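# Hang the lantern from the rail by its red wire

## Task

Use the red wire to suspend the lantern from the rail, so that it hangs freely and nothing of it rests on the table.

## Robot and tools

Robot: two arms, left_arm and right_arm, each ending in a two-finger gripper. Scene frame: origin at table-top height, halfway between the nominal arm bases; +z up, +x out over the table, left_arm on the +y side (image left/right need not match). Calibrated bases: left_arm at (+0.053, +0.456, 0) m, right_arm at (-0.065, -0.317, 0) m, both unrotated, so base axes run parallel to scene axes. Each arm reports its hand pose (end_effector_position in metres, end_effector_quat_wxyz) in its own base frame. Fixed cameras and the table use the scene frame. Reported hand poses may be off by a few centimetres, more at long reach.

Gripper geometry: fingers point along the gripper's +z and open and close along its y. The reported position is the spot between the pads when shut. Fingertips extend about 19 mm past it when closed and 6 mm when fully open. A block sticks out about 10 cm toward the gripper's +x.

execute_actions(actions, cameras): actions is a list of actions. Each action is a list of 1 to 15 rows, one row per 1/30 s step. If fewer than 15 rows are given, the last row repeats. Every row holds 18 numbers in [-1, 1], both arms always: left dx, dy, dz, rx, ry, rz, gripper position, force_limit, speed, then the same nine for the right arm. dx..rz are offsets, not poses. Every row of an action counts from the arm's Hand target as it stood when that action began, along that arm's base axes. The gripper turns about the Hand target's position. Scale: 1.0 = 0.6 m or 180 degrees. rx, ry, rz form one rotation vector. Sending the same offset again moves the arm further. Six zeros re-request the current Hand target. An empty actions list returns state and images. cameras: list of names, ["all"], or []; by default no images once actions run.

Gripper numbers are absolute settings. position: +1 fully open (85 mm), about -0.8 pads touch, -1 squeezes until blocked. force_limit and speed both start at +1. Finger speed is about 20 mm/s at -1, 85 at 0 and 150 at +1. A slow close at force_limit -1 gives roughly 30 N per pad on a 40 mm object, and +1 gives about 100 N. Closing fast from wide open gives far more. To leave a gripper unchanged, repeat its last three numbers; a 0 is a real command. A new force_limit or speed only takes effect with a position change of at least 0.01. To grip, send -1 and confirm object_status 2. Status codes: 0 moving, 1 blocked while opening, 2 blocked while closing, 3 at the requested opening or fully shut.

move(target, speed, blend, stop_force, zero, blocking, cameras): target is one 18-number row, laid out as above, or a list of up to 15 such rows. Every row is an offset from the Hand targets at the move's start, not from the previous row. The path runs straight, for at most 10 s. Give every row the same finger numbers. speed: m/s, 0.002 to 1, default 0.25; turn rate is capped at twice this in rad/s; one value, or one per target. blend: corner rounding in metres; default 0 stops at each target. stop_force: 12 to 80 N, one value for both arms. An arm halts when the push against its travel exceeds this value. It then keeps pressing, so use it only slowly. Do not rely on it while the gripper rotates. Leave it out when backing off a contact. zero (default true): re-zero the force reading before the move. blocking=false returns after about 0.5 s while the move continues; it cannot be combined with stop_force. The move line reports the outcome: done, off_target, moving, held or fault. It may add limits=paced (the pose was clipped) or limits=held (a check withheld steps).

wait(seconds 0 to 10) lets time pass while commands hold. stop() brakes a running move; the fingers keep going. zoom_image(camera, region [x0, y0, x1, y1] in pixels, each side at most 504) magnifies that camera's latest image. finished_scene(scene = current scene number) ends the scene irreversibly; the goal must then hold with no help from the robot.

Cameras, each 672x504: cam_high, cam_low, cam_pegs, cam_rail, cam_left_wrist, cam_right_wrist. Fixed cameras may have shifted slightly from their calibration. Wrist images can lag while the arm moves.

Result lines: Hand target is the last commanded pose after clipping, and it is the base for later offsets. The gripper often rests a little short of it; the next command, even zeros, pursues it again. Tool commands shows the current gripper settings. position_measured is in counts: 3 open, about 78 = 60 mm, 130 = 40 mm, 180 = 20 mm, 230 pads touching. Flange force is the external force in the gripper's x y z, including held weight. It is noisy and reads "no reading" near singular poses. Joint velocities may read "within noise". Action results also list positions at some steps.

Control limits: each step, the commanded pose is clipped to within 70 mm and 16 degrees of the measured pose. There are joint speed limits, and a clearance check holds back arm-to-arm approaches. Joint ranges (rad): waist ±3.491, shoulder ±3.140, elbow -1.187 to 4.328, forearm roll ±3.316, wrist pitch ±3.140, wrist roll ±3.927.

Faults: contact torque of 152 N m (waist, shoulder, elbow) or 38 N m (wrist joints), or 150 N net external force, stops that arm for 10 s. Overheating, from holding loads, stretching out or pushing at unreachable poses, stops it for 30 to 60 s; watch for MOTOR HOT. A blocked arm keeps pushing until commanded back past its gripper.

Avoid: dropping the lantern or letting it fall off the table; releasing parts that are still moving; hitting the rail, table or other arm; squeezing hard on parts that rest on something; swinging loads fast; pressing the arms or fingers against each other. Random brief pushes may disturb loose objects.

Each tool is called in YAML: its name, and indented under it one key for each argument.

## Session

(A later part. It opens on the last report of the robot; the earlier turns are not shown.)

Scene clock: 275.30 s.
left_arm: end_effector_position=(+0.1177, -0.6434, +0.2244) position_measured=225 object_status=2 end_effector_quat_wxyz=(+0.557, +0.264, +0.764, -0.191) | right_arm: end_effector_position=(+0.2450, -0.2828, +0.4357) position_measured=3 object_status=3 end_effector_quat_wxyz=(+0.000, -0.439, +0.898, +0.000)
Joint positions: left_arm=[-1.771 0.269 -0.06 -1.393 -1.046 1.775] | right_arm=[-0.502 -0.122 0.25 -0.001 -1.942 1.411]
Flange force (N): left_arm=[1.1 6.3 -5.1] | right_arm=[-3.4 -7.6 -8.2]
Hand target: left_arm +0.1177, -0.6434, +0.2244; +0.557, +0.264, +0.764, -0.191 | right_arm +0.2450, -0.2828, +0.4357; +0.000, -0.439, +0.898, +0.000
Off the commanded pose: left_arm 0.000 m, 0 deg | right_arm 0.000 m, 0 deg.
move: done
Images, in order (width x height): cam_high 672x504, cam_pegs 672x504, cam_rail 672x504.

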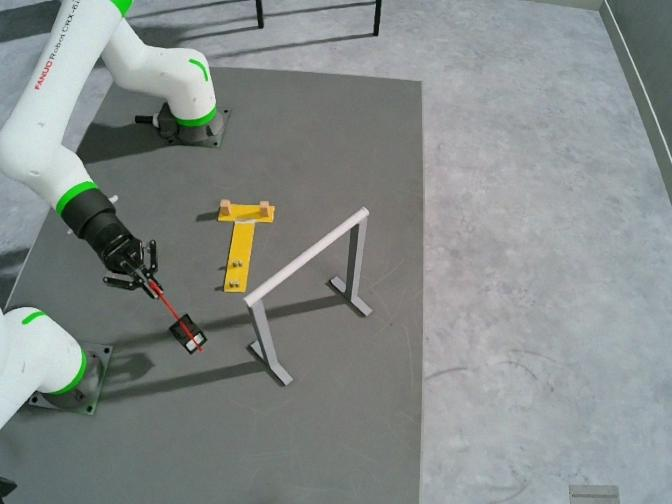

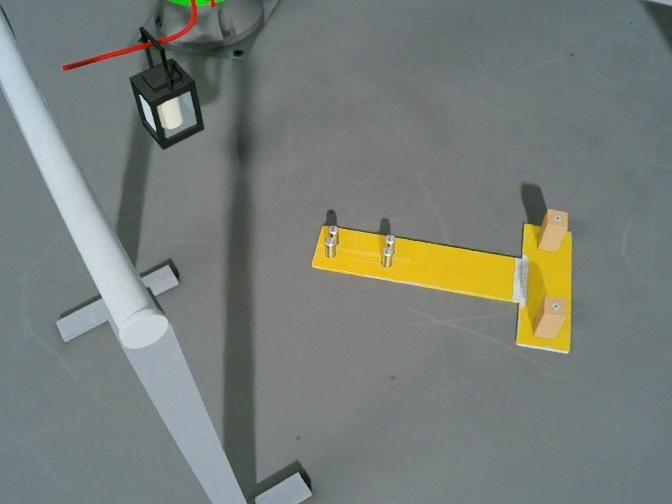

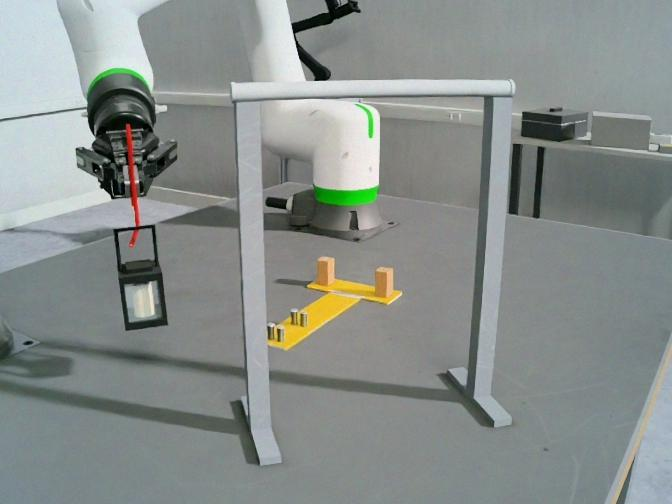

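move:
  target: [0,0,0.2,-0.052,-0.0665,0,-1,0.1,-1,0,0,0,0,0,0,1,-1,-1]
  speed: 0.06
  cameras: ["cam_rail","cam_pegs","cam_high"]

zoom_image:
  camera: "cam_rail"
  region: [50, 60, 230, 280]

zoom_image:
  camera: "cam_high"
  region: [80, 180, 280, 380]

Scene clock: 278.67 s.
left_arm: end_effector_position=(+0.1177, -0.6434, +0.3443) position_measured=225 object_status=2 end_effector_quat_wxyz=(+0.653, +0.236, +0.684, -0.224) | right_arm: end_effector_position=(+0.2450, -0.2828, +0.4357) position_measured=3 object_status=3 end_effector_quat_wxyz=(+0.000, -0.439, +0.898, +0.000)
Joint positions: left_arm=[-1.86 0.202 -0.037 -1.615 -1.197 1.806] | right_arm=[-0.502 -0.122 0.25 -0.001 -1.942 1.411]
Flange force (N): left_arm=[-0.1 6.9 -4.6] | right_arm=[-2.9 -7.7 -7.8]
Hand target: left_arm +0.1177, -0.6434, +0.3444; +0.653, +0.236, +0.684, -0.224 | right_arm +0.2450, -0.2828, +0.4357; +0.000, -0.439, +0.898, +0.000
Off the commanded pose: left_arm 0.000 m, 0 deg | right_arm 0.000 m, 0 deg.
move: done
Images, in order (width x height): cam_high 672x504, cam_pegs 672x504, cam_rail 672x504.

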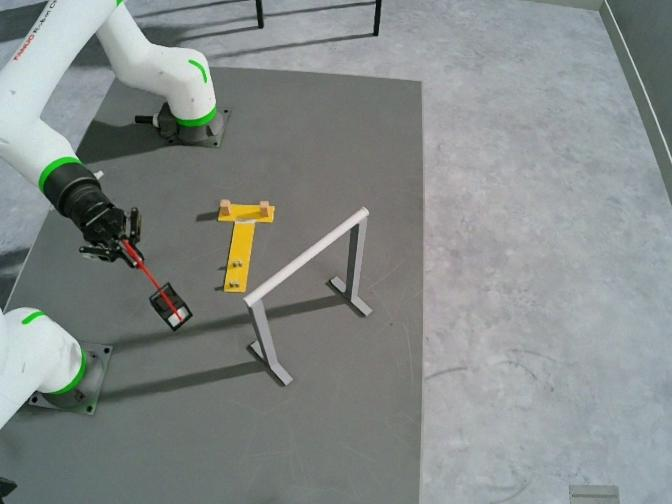

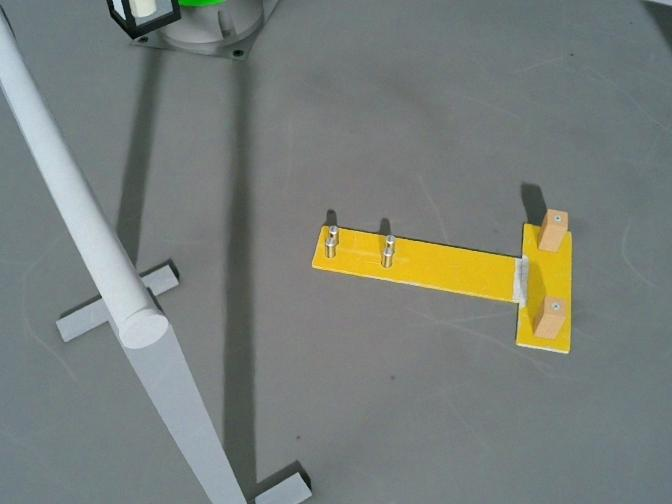

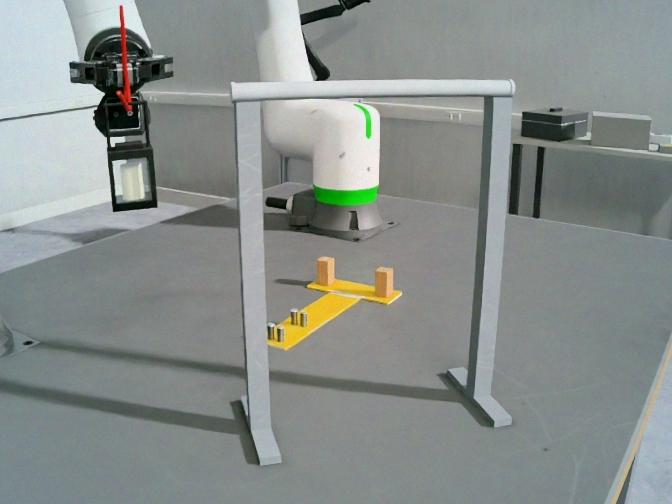

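Scaled by 2.291 from the camera's 672x504 image, which has a finer 960x720 frame.

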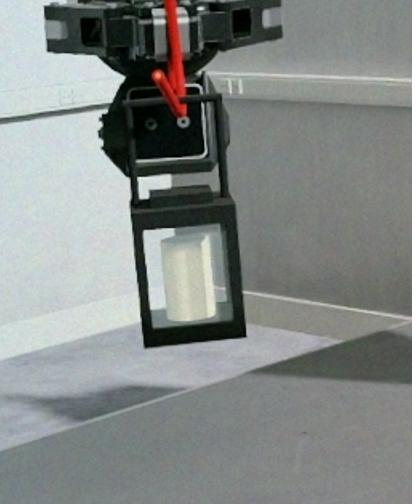

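Scaled by 2.520 from the camera's 672x504 image, which has a finer 960x720 frame.

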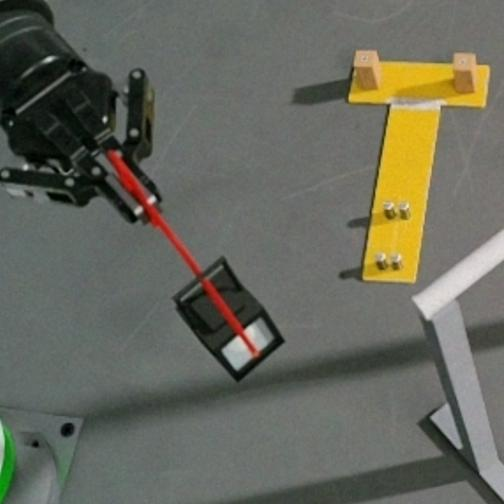

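move:
  target: [0,0,0.08,-0.0684,-0.0876,0,-1,0.1,-1,0,0,0,0,0,0,1,-1,-1]
  speed: 0.06
  cameras: ["cam_rail","cam_high"]

zoom_image:
  camera: "cam_rail"
  region: [50, 10, 230, 230]

zoom_image:
  camera: "cam_high"
  region: [80, 180, 280, 380]

Scene clock: 283.60 s.
left_arm: end_effector_position=(+0.1177, -0.6434, +0.3924) position_measured=225 object_status=2 end_effector_quat_wxyz=(+0.762, +0.193, +0.560, -0.261) | right_arm: end_effector_position=(+0.2450, -0.2828, +0.4357) position_measured=3 object_status=3 end_effector_quat_wxyz=(+0.000, -0.439, +0.898, +0.000)
Joint positions: left_arm=[-1.928 0.303 -0.096 -1.972 -1.422 2.044] | right_arm=[-0.502 -0.122 0.25 -0.001 -1.942 1.411]
Flange force (N): left_arm=[-3.3 7.7 -3.6] | right_arm=[-3.1 -7.8 -8.3]
Hand target: left_arm +0.1177, -0.6434, +0.3924; +0.762, +0.193, +0.560, -0.261 | right_arm +0.2450, -0.2828, +0.4357; +0.000, -0.439, +0.898, +0.000
Off the commanded pose: left_arm 0.000 m, 0 deg | right_arm 0.000 m, 0 deg.
move: done
Images, in order (width x height): cam_high 672x504, cam_rail 672x504.

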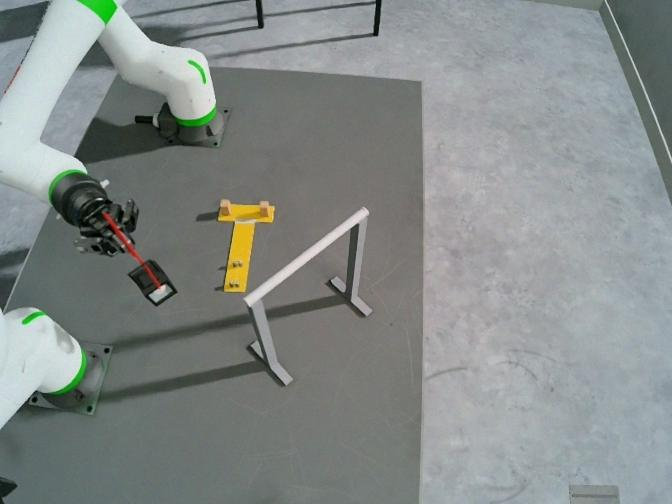

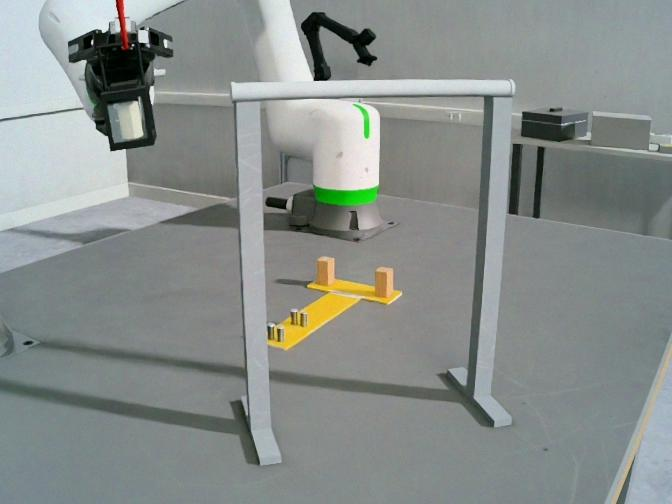

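Scaled by 2.291 from the camera's 672x504 image, which has a finer 960x720 frame.

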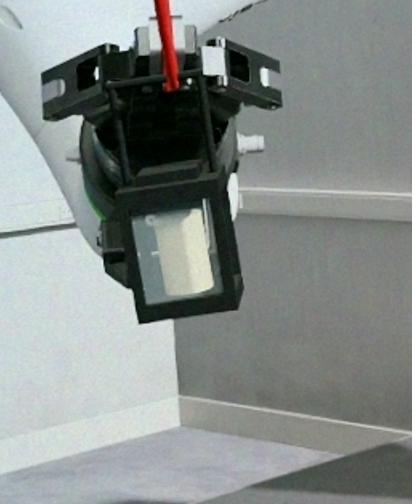

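Scaled by 2.520 from the camera's 672x504 image, which has a finer 960x720 frame.

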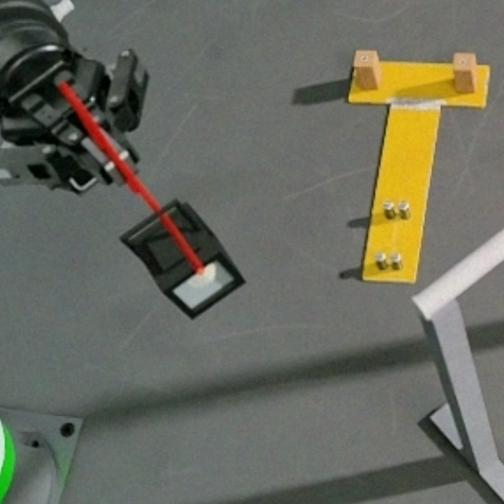

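move:
  target: [0.1,0.1,0.05,0.0684,0.0876,0,-1,0.1,-1,0,0,0,0,0,0,1,-1,-1]
  speed: 0.08
  cameras: ["cam_rail","cam_high"]

zoom_image:
  camera: "cam_high"
  region: [80, 160, 280, 360]

zoom_image:
  camera: "cam_rail"
  region: [80, 0, 260, 200]

Scene clock: 288.83 s.
left_arm: end_effector_position=(+0.1776, -0.5834, +0.4224) position_measured=225 object_status=2 end_effector_quat_wxyz=(+0.653, +0.236, +0.684, -0.224) | right_arm: end_effector_position=(+0.2450, -0.2828, +0.4357) position_measured=3 object_status=3 end_effector_quat_wxyz=(+0.000, -0.439, +0.898, +0.000)
Joint positions: left_arm=[-1.738 -0.057 -0.122 -1.553 -1.074 1.617] | right_arm=[-0.502 -0.122 0.25 -0.001 -1.942 1.411]
Flange force (N): left_arm=[2.4 5.9 -5.6] | right_arm=[-3.5 -8.6 -9.3]
Hand target: left_arm +0.1777, -0.5834, +0.4224; +0.653, +0.236, +0.684, -0.224 | right_arm +0.2450, -0.2828, +0.4357; +0.000, -0.439, +0.898, +0.000
Off the commanded pose: left_arm 0.000 m, 0 deg | right_arm 0.000 m, 0 deg.
move: done
Images, in order (width x height): cam_high 672x504, cam_rail 672x504.

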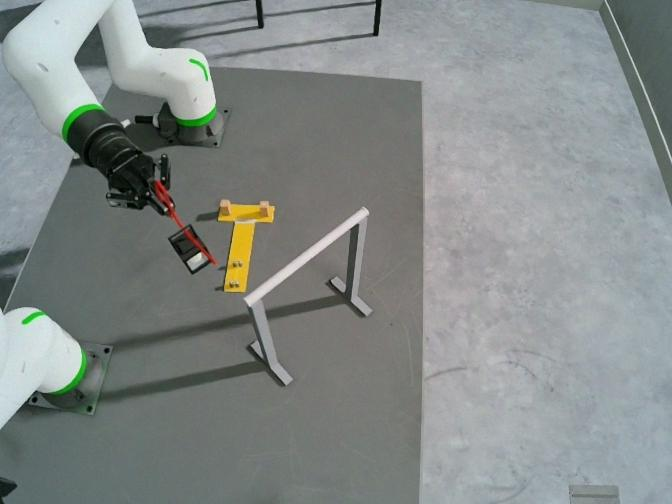

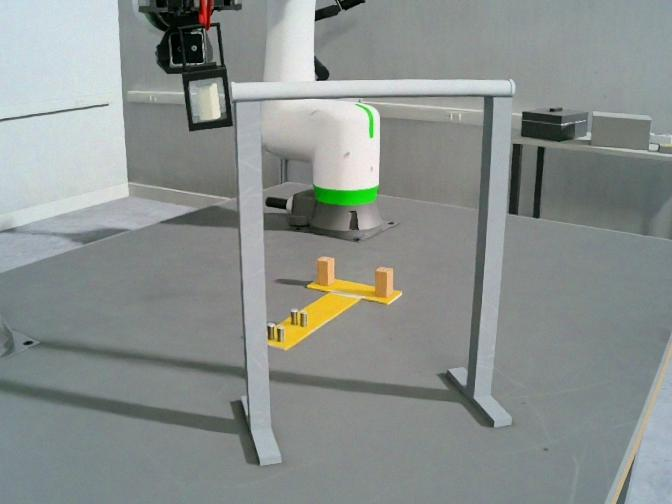

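Scaled by 2.520 from the camera's 672x504 image, which has a finer 960x720 frame.

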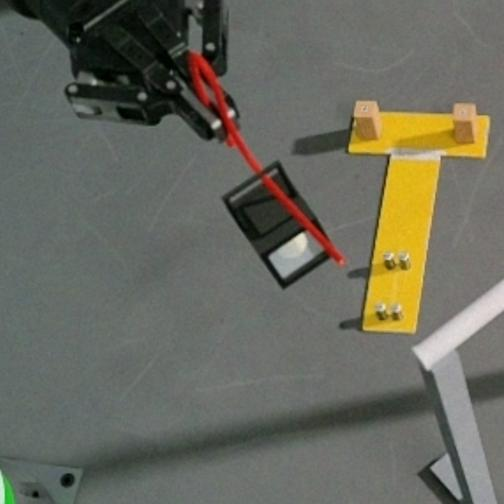

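Scaled by 2.520 from the camera's 672x504 image, which has a finer 960x720 frame.

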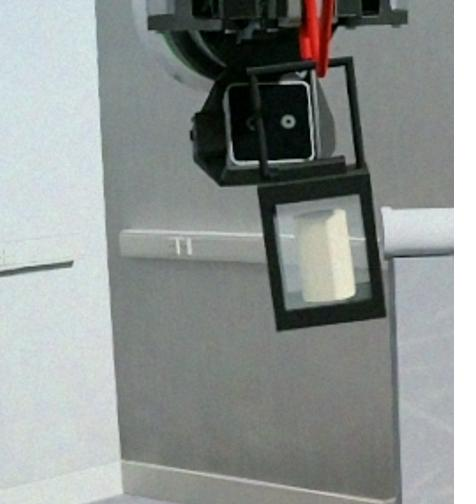

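move:
  target: [0,0,0,-0.1027,-0.1313,0,-1,0.1,-1,0,0,0,0,0,0,1,-1,-1]
  speed: 0.2
  cameras: ["cam_high","cam_rail"]

zoom_image:
  camera: "cam_high"
  region: [80, 160, 280, 360]

zoom_image:
  camera: "cam_rail"
  region: [80, 0, 260, 200]

Scene clock: 291.47 s.
left_arm: end_effector_position=(+0.1777, -0.5834, +0.4224) position_measured=225 object_status=2 end_effector_quat_wxyz=(+0.808, +0.170, +0.491, -0.277) | right_arm: end_effector_position=(+0.2450, -0.2828, +0.4357) position_measured=3 object_status=3 end_effector_quat_wxyz=(+0.000, -0.439, +0.898, +0.000)
Joint positions: left_arm=[-1.848 0.217 -0.303 -2.172 -1.509 2.202] | right_arm=[-0.502 -0.122 0.25 -0.001 -1.942 1.411]
Flange force (N): left_arm=[-8.5 6.9 -3.2] | right_arm=[-2.5 -7.3 -7.8]
Hand target: left_arm +0.1777, -0.5834, +0.4224; +0.808, +0.170, +0.491, -0.277 | right_arm +0.2450, -0.2828, +0.4357; +0.000, -0.439, +0.898, +0.000
Off the commanded pose: left_arm 0.000 m, 0 deg | right_arm 0.000 m, 0 deg.
move: done
Images, in order (width x height): cam_high 672x504, cam_rail 672x504.

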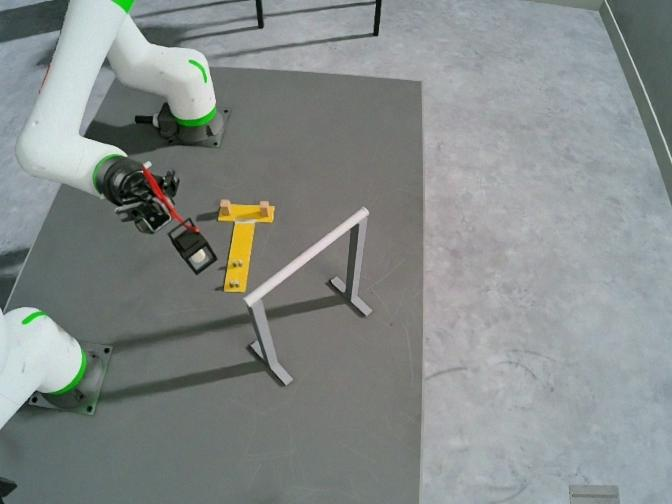

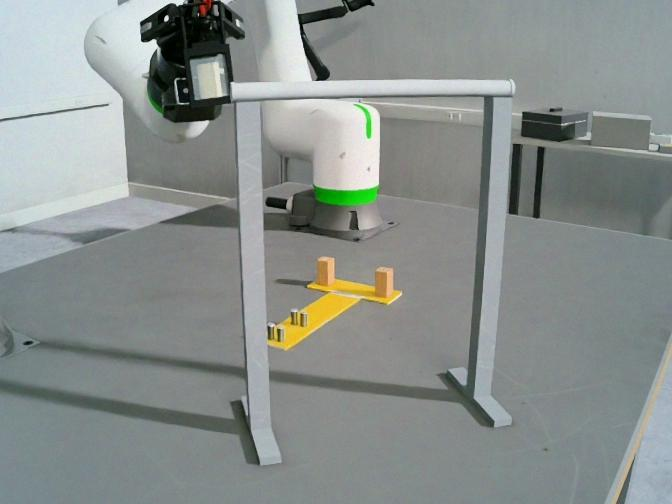

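Scaled by 2.520 from the camera's 672x504 image, which has a finer 960x720 frame.

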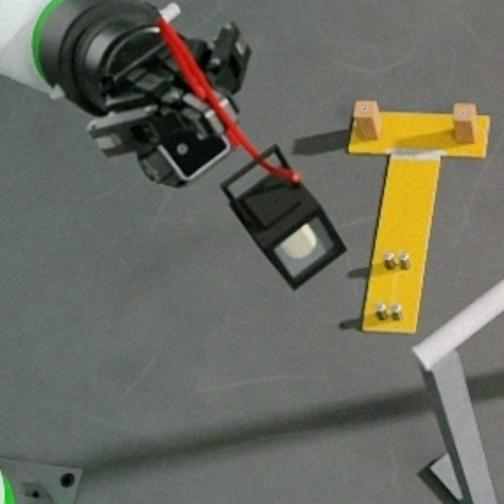

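Scaled by 2.520 from the camera's 672x504 image, which has a finer 960x720 frame.

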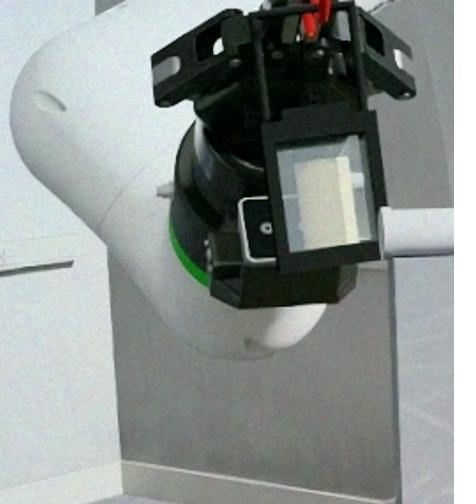

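move:
  target: [0,0,0,0.0856,0.1095,0,-1,0.1,-1,0,0,0,0,0,0,1,-1,-1]
  speed: 0.12
  cameras: ["cam_high","cam_rail"]

zoom_image:
  camera: "cam_high"
  region: [80, 160, 280, 360]

zoom_image:
  camera: "cam_rail"
  region: [80, 0, 260, 200]

Scene clock: 294.33 s.
left_arm: end_effector_position=(+0.1777, -0.5834, +0.4224) position_measured=225 object_status=2 end_effector_quat_wxyz=(+0.683, +0.226, +0.655, -0.234) | right_arm: end_effector_position=(+0.2450, -0.2828, +0.4357) position_measured=3 object_status=3 end_effector_quat_wxyz=(+0.000, -0.439, +0.898, +0.000)
Joint positions: left_arm=[-1.78 -0.029 -0.162 -1.68 -1.128 1.735] | right_arm=[-0.502 -0.122 0.25 -0.001 -1.942 1.411]
Flange force (N): left_arm=[0.1 5.7 -5.1] | right_arm=[-3.2 -7.4 -7.8]
Hand target: left_arm +0.1777, -0.5834, +0.4224; +0.683, +0.226, +0.655, -0.234 | right_arm +0.2450, -0.2828, +0.4357; +0.000, -0.439, +0.898, +0.000
Off the commanded pose: left_arm 0.000 m, 0 deg | right_arm 0.000 m, 0 deg.
move: done
Images, in order (width x height): cam_high 672x504, cam_rail 672x504.

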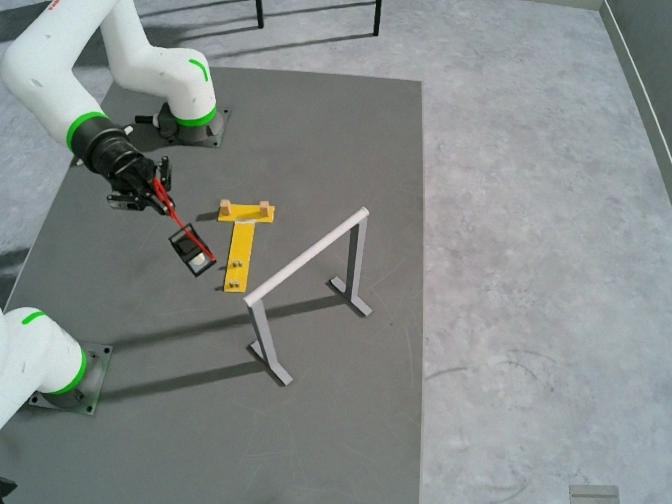

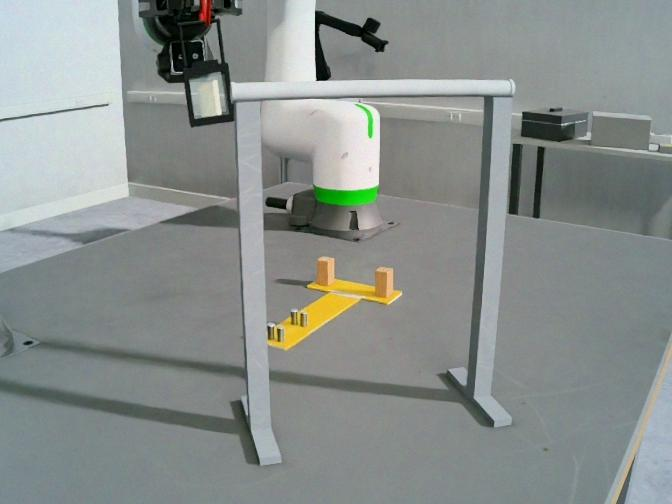

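Scaled by 2.520 from the camera's 672x504 image, which has a finer 960x720 frame.

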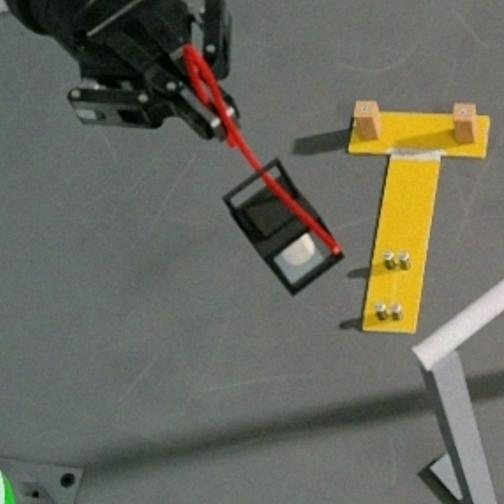

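Scaled by 2.520 from the camera's 672x504 image, which has a finer 960x720 frame.

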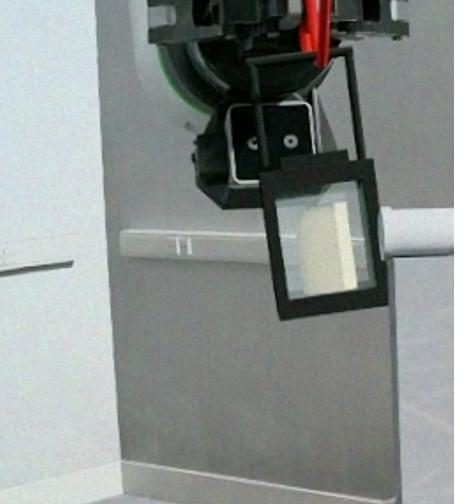

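move:
  target:
    - [0.371,0.379,0,0,0,-0.0278,-1,0.1,-1,0,0,0,0,0,0,1,-1,-1]
    - [0.472,0.489,0,0,0,-0.0278,-1,0.1,-1,0,0,0,0,0,0,1,-1,-1]
  blend: [0.03,0]
  speed: 0.1
  cameras: ["cam_high","cam_rail","cam_pegs"]

Scene clock: 302.10 s.
left_arm: end_effector_position=(+0.4606, -0.2902, +0.4225) position_measured=225 object_status=2 end_effector_quat_wxyz=(+0.672, +0.254, +0.645, -0.262) | right_arm: end_effector_position=(+0.2450, -0.2828, +0.4357) position_measured=3 object_status=3 end_effector_quat_wxyz=(+0.000, -0.439, +0.898, +0.000)
Joint positions: left_arm=[-0.842 -0.507 -0.711 -2.768 -0.261 2.773] | right_arm=[-0.502 -0.122 0.25 -0.001 -1.942 1.411]
Flange force (N): left_arm=no reading | right_arm=[-2.6 -8.0 -8.3]
Hand target: left_arm +0.4609, -0.2900, +0.4224; +0.672, +0.254, +0.644, -0.263 | right_arm +0.2450, -0.2828, +0.4357; +0.000, -0.439, +0.898, +0.000
Off the commanded pose: left_arm 0.000 m, 0 deg | right_arm 0.000 m, 0 deg.
move: done
Images, in order (width x height): cam_high 672x504, cam_pegs 672x504, cam_rail 672x504.

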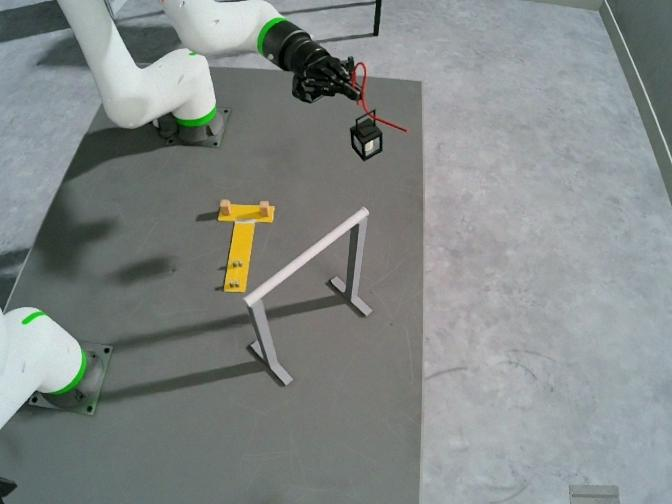

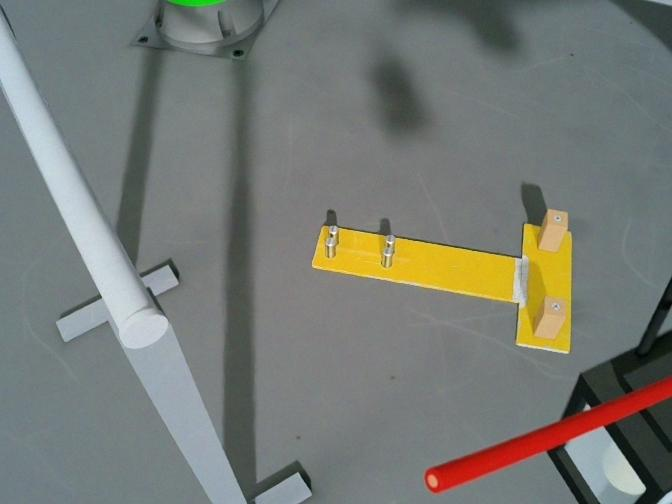

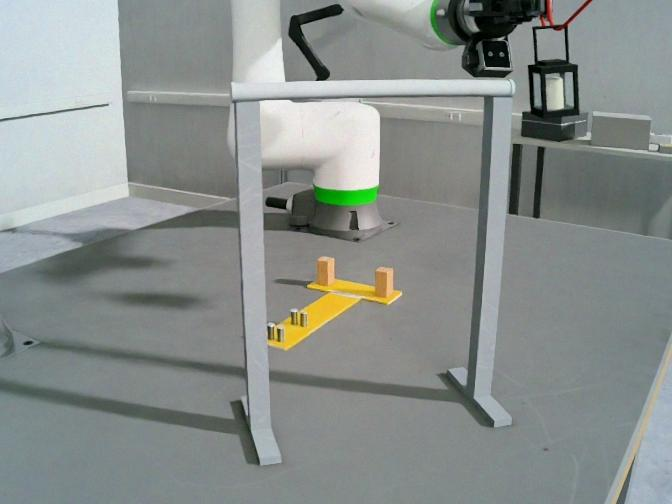

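move:
  target: [0.1,-0.12,0,0,0,0,-1,0.1,-1,0,0,0,0,0,0,1,-1,-1]
  speed: 0.06
  cameras: ["cam_high","cam_rail","cam_pegs"]

zoom_image:
  camera: "cam_rail"
  region: [420, 0, 640, 180]

Scene clock: 305.00 s.
left_arm: end_effector_position=(+0.5208, -0.3620, +0.4224) position_measured=225 object_status=2 end_effector_quat_wxyz=(+0.672, +0.255, +0.644, -0.263) | right_arm: end_effector_position=(+0.2450, -0.2828, +0.4357) position_measured=3 object_status=3 end_effector_quat_wxyz=(+0.000, -0.439, +0.898, +0.000)
Joint positions: left_arm=[-0.86 -0.223 -0.553 -2.844 -0.386 2.858] | right_arm=[-0.502 -0.122 0.25 -0.001 -1.942 1.411]
Flange force (N): left_arm=no reading | right_arm=[-2.4 -8.0 -8.5]
Hand target: left_arm +0.5209, -0.3620, +0.4224; +0.672, +0.254, +0.644, -0.263 | right_arm +0.2450, -0.2828, +0.4357; +0.000, -0.439, +0.898, +0.000
Off the commanded pose: left_arm 0.000 m, 0 deg | right_arm 0.000 m, 0 deg.
move: done
Images, in order (width x height): cam_high 672x504, cam_pegs 672x504, cam_rail 672x504.

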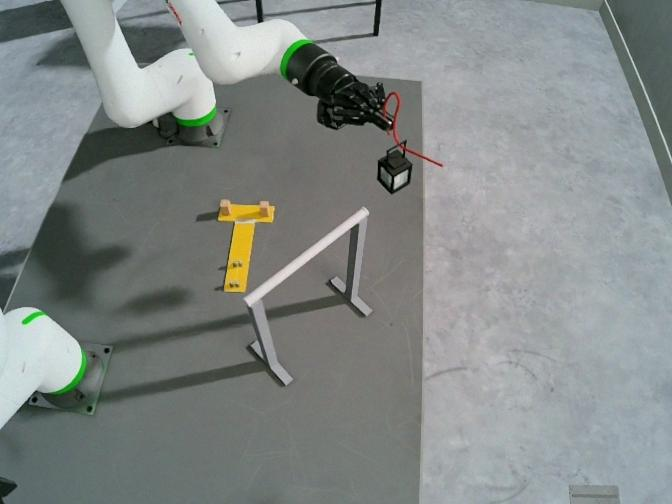

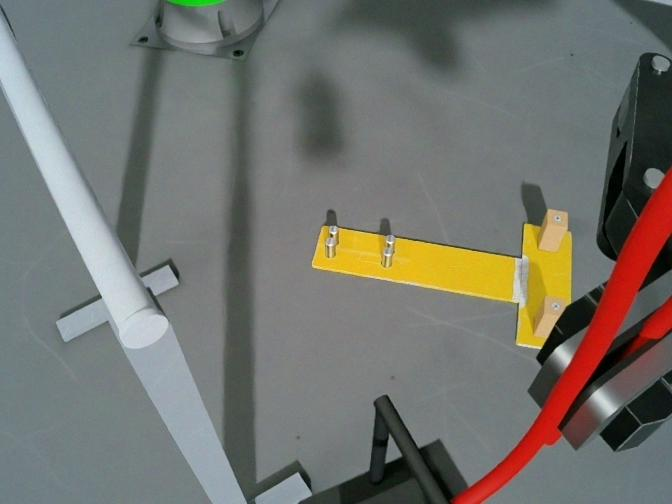

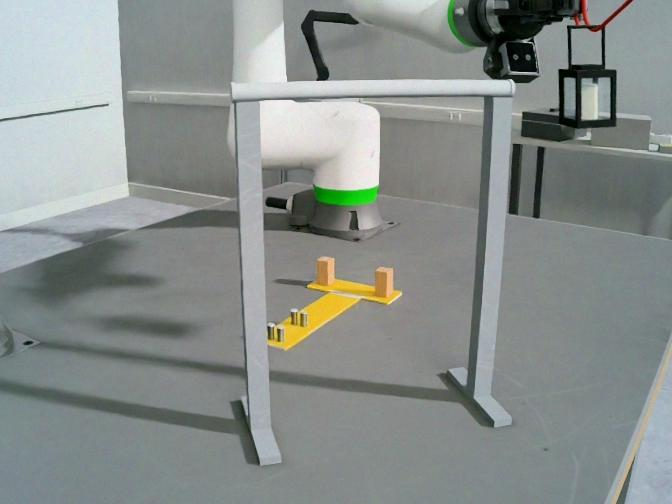

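Scaled by 2.291 from the camera's 672x504 image, which has a finer 960x720 frame.

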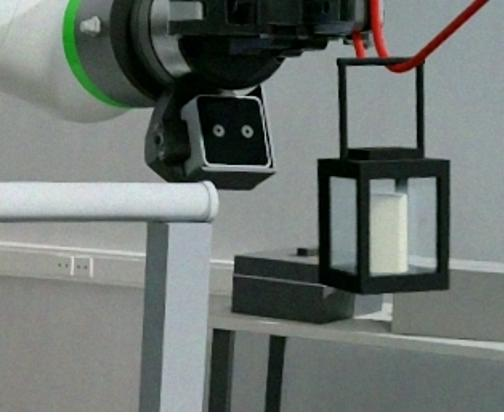

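move:
  target: [0.0518,-0.1667,0,0,0,0,-1,0.1,-1,0,0,0,0,0,0,1,-1,-1]
  speed: 0.06
  cameras: ["cam_high","cam_rail","cam_pegs"]

zoom_image:
  camera: "cam_rail"
  region: [420, 0, 640, 180]

zoom_image:
  camera: "cam_high"
  region: [320, 80, 470, 260]

Scene clock: 307.73 s.
left_arm: end_effector_position=(+0.5519, -0.4620, +0.4224) position_measured=225 object_status=2 end_effector_quat_wxyz=(+0.672, +0.254, +0.644, -0.263) | right_arm: end_effector_position=(+0.2450, -0.2828, +0.4357) position_measured=3 object_status=3 end_effector_quat_wxyz=(+0.000, -0.439, +0.898, +0.000)
Joint positions: left_arm=[-0.936 -0.002 -0.292 -2.618 -0.379 2.639] | right_arm=[-0.502 -0.122 0.25 -0.001 -1.942 1.411]
Flange force (N): left_arm=no reading | right_arm=[-2.8 -7.7 -7.9]
Hand target: left_arm +0.5519, -0.4620, +0.4224; +0.672, +0.254, +0.644, -0.263 | right_arm +0.2450, -0.2828, +0.4357; +0.000, -0.439, +0.898, +0.000
Off the commanded pose: left_arm 0.000 m, 0 deg | right_arm 0.000 m, 0 deg.
move: done
Images, in order (width x height): cam_high 672x504, cam_pegs 672x504, cam_rail 672x504.

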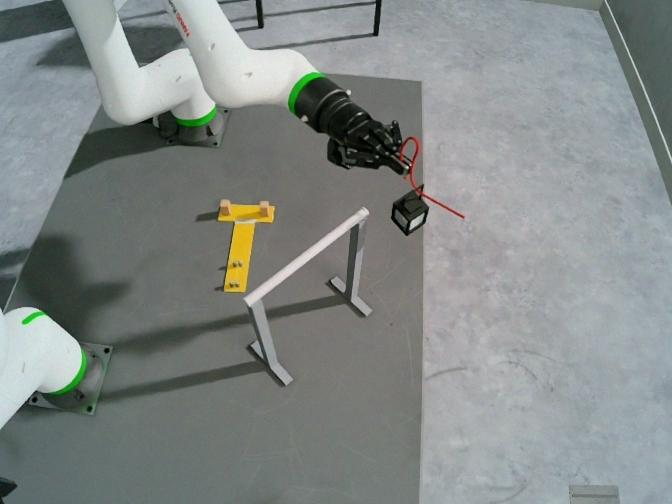

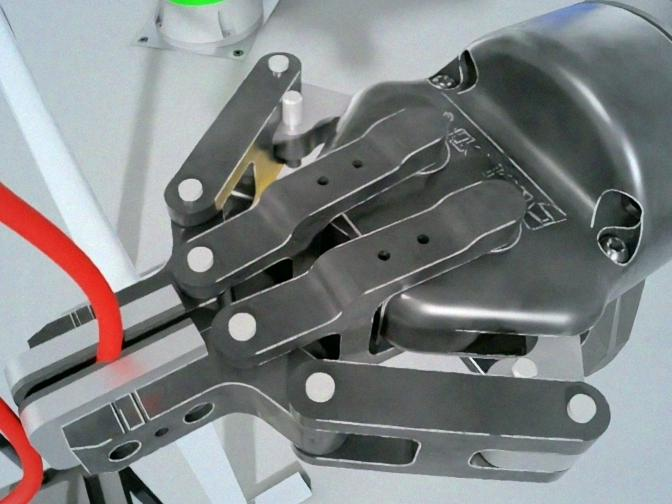

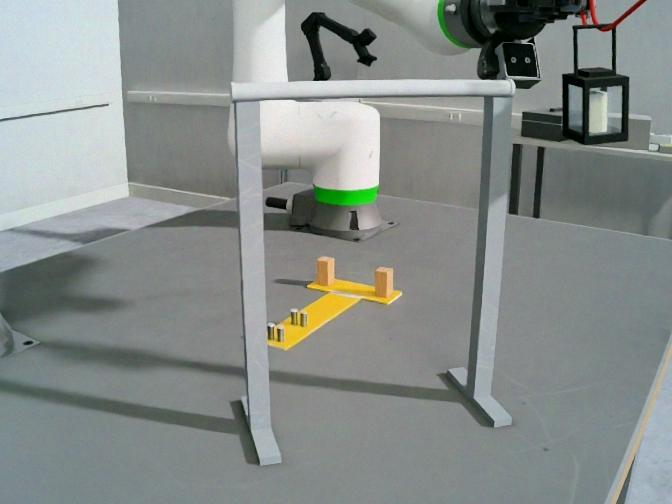

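Scaled by 2.291 from the camera's 672x504 image, which has a finer 960x720 frame.

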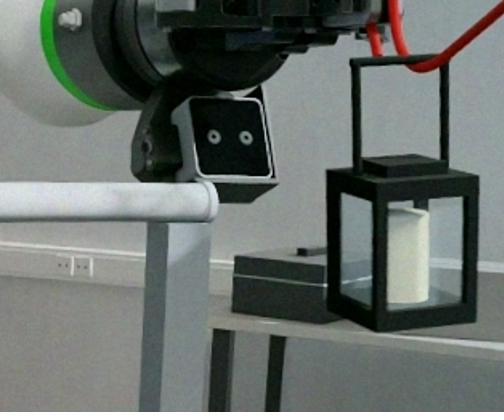

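Scaled by 2.800 from the camera's 672x504 image, which has a finer 960x720 frame.

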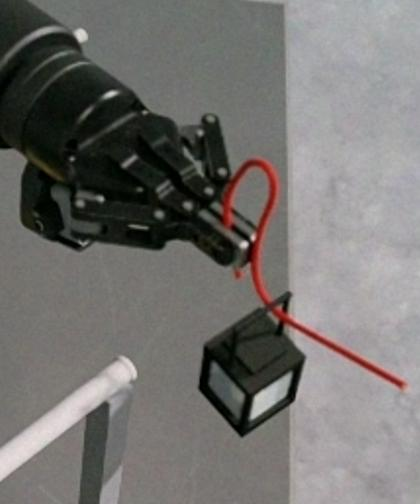

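wait:
  seconds: 0.1
  cameras: ["cam_left_wrist","cam_right_wrist","cam_high","cam_low"]

zoom_image:
  camera: "cam_high"
  region: [380, 120, 480, 245]

zoom_image:
  camera: "cam_low"
  region: [320, 140, 430, 230]

Scene clock: 310.20 s.
left_arm: end_effector_position=(+0.5519, -0.4620, +0.4224) position_measured=225 object_status=2 end_effector_quat_wxyz=(+0.672, +0.254, +0.644, -0.263) | right_arm: end_effector_position=(+0.2450, -0.2828, +0.4357) position_measured=3 object_status=3 end_effector_quat_wxyz=(+0.000, -0.439, +0.898, +0.000)
Joint positions: left_arm=[-0.936 -0.002 -0.292 -2.618 -0.379 2.639] | right_arm=[-0.502 -0.122 0.25 -0.001 -1.942 1.411]
Flange force (N): left_arm=no reading | right_arm=[-4.1 -8.0 -8.7]
Hand target: left_arm +0.5519, -0.4620, +0.4224; +0.672, +0.254, +0.644, -0.263 | right_arm +0.2450, -0.2828, +0.4357; +0.000, -0.439, +0.898, +0.000
Tool commands: left_gripper/position=-1.0 left_gripper/force_limit=+0.1 left_gripper/speed=-1.0 right_gripper/position=+1.0 right_gripper/force_limit=-1.0 right_gripper/speed=-1.0
Off the commanded pose: left_arm 0.000 m, 0 deg | right_arm 0.000 m, 0 deg.
wait: 0.10 s; at rest from the start
camera_calibration:
cam_left_wrist: T_world_to_cam=[[0.676569, 0.736379, 0.00090127, -0.0245215], [-0.269729, 0.246681, 0.930803, -0.108885], [0.685202, -0.629995, 0.365519, -0.693369], [0, 0, 0, 1]] pos_world=[0.462319, -0.391902, 0.354813]
cam_right_wrist: T_world_to_cam=[[-0.783128, 0.621707, -0.0138095, 0.384274], [0.576749, 0.734442, 0.357708, -0.0743352], [0.232532, 0.272167, -0.933731, 0.549828], [0, 0, 0, 1]] pos_world=[0.215956, -0.333956, 0.545289]
Images, in order (width x height): cam_high 672x504, cam_low 672x504, cam_left_wrist 672x504, cam_right_wrist 672x504.

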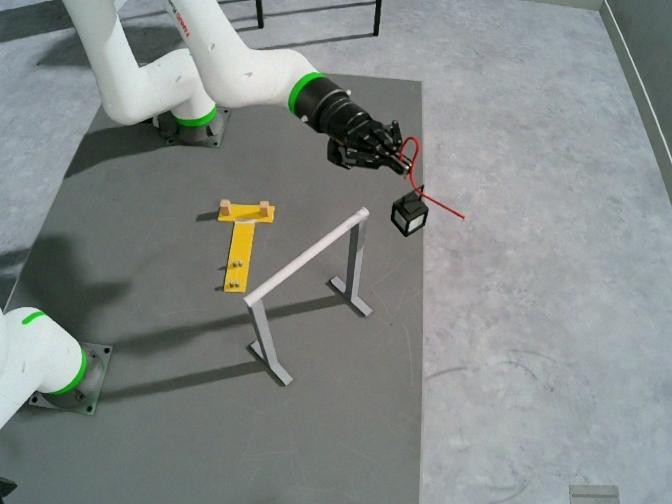

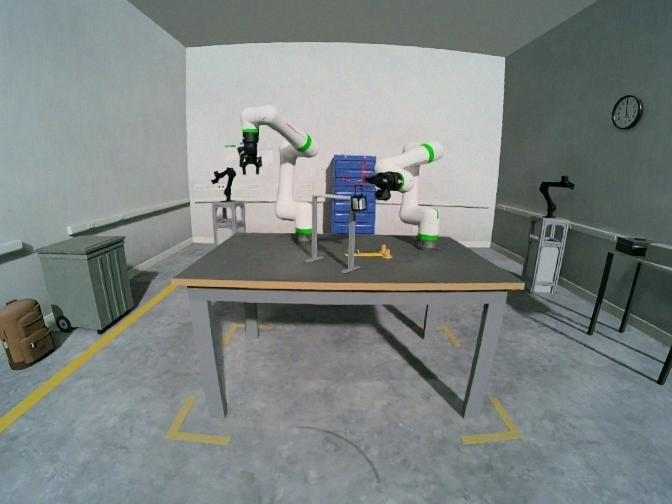

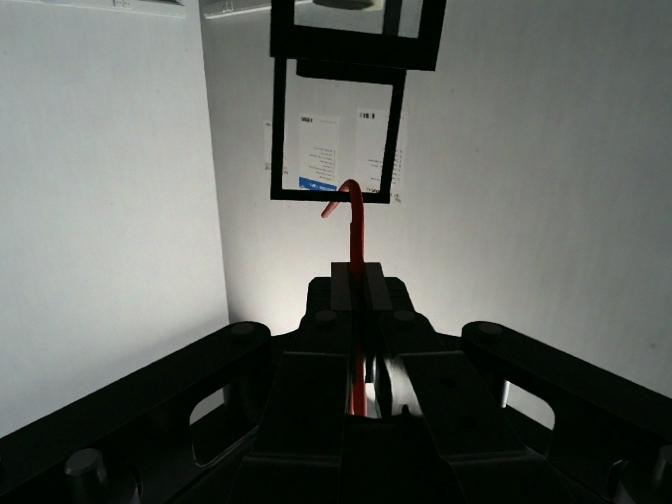

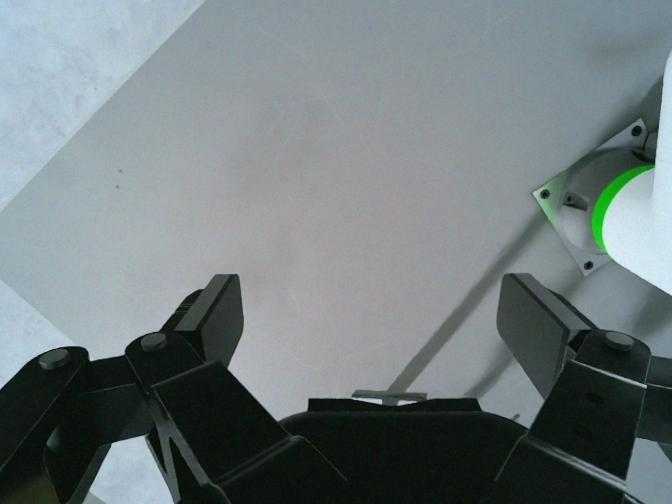

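Scaled by 4.032 from the camera's 672x504 image, which has a finer 960x720 frame.

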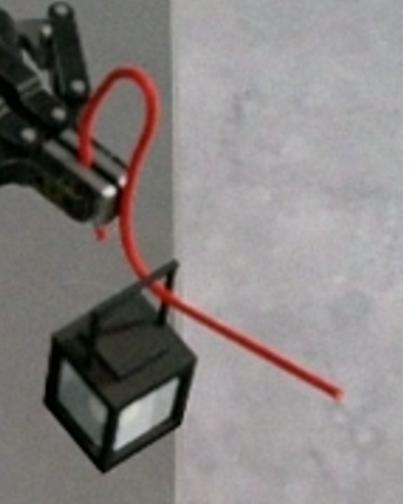

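Scaled by 4.582 from the camera's 672x504 image, which has a finer 960x720 frame.

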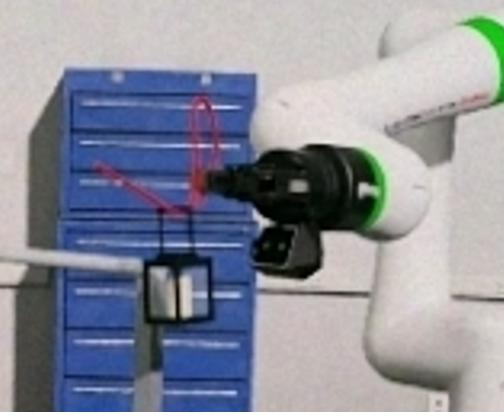

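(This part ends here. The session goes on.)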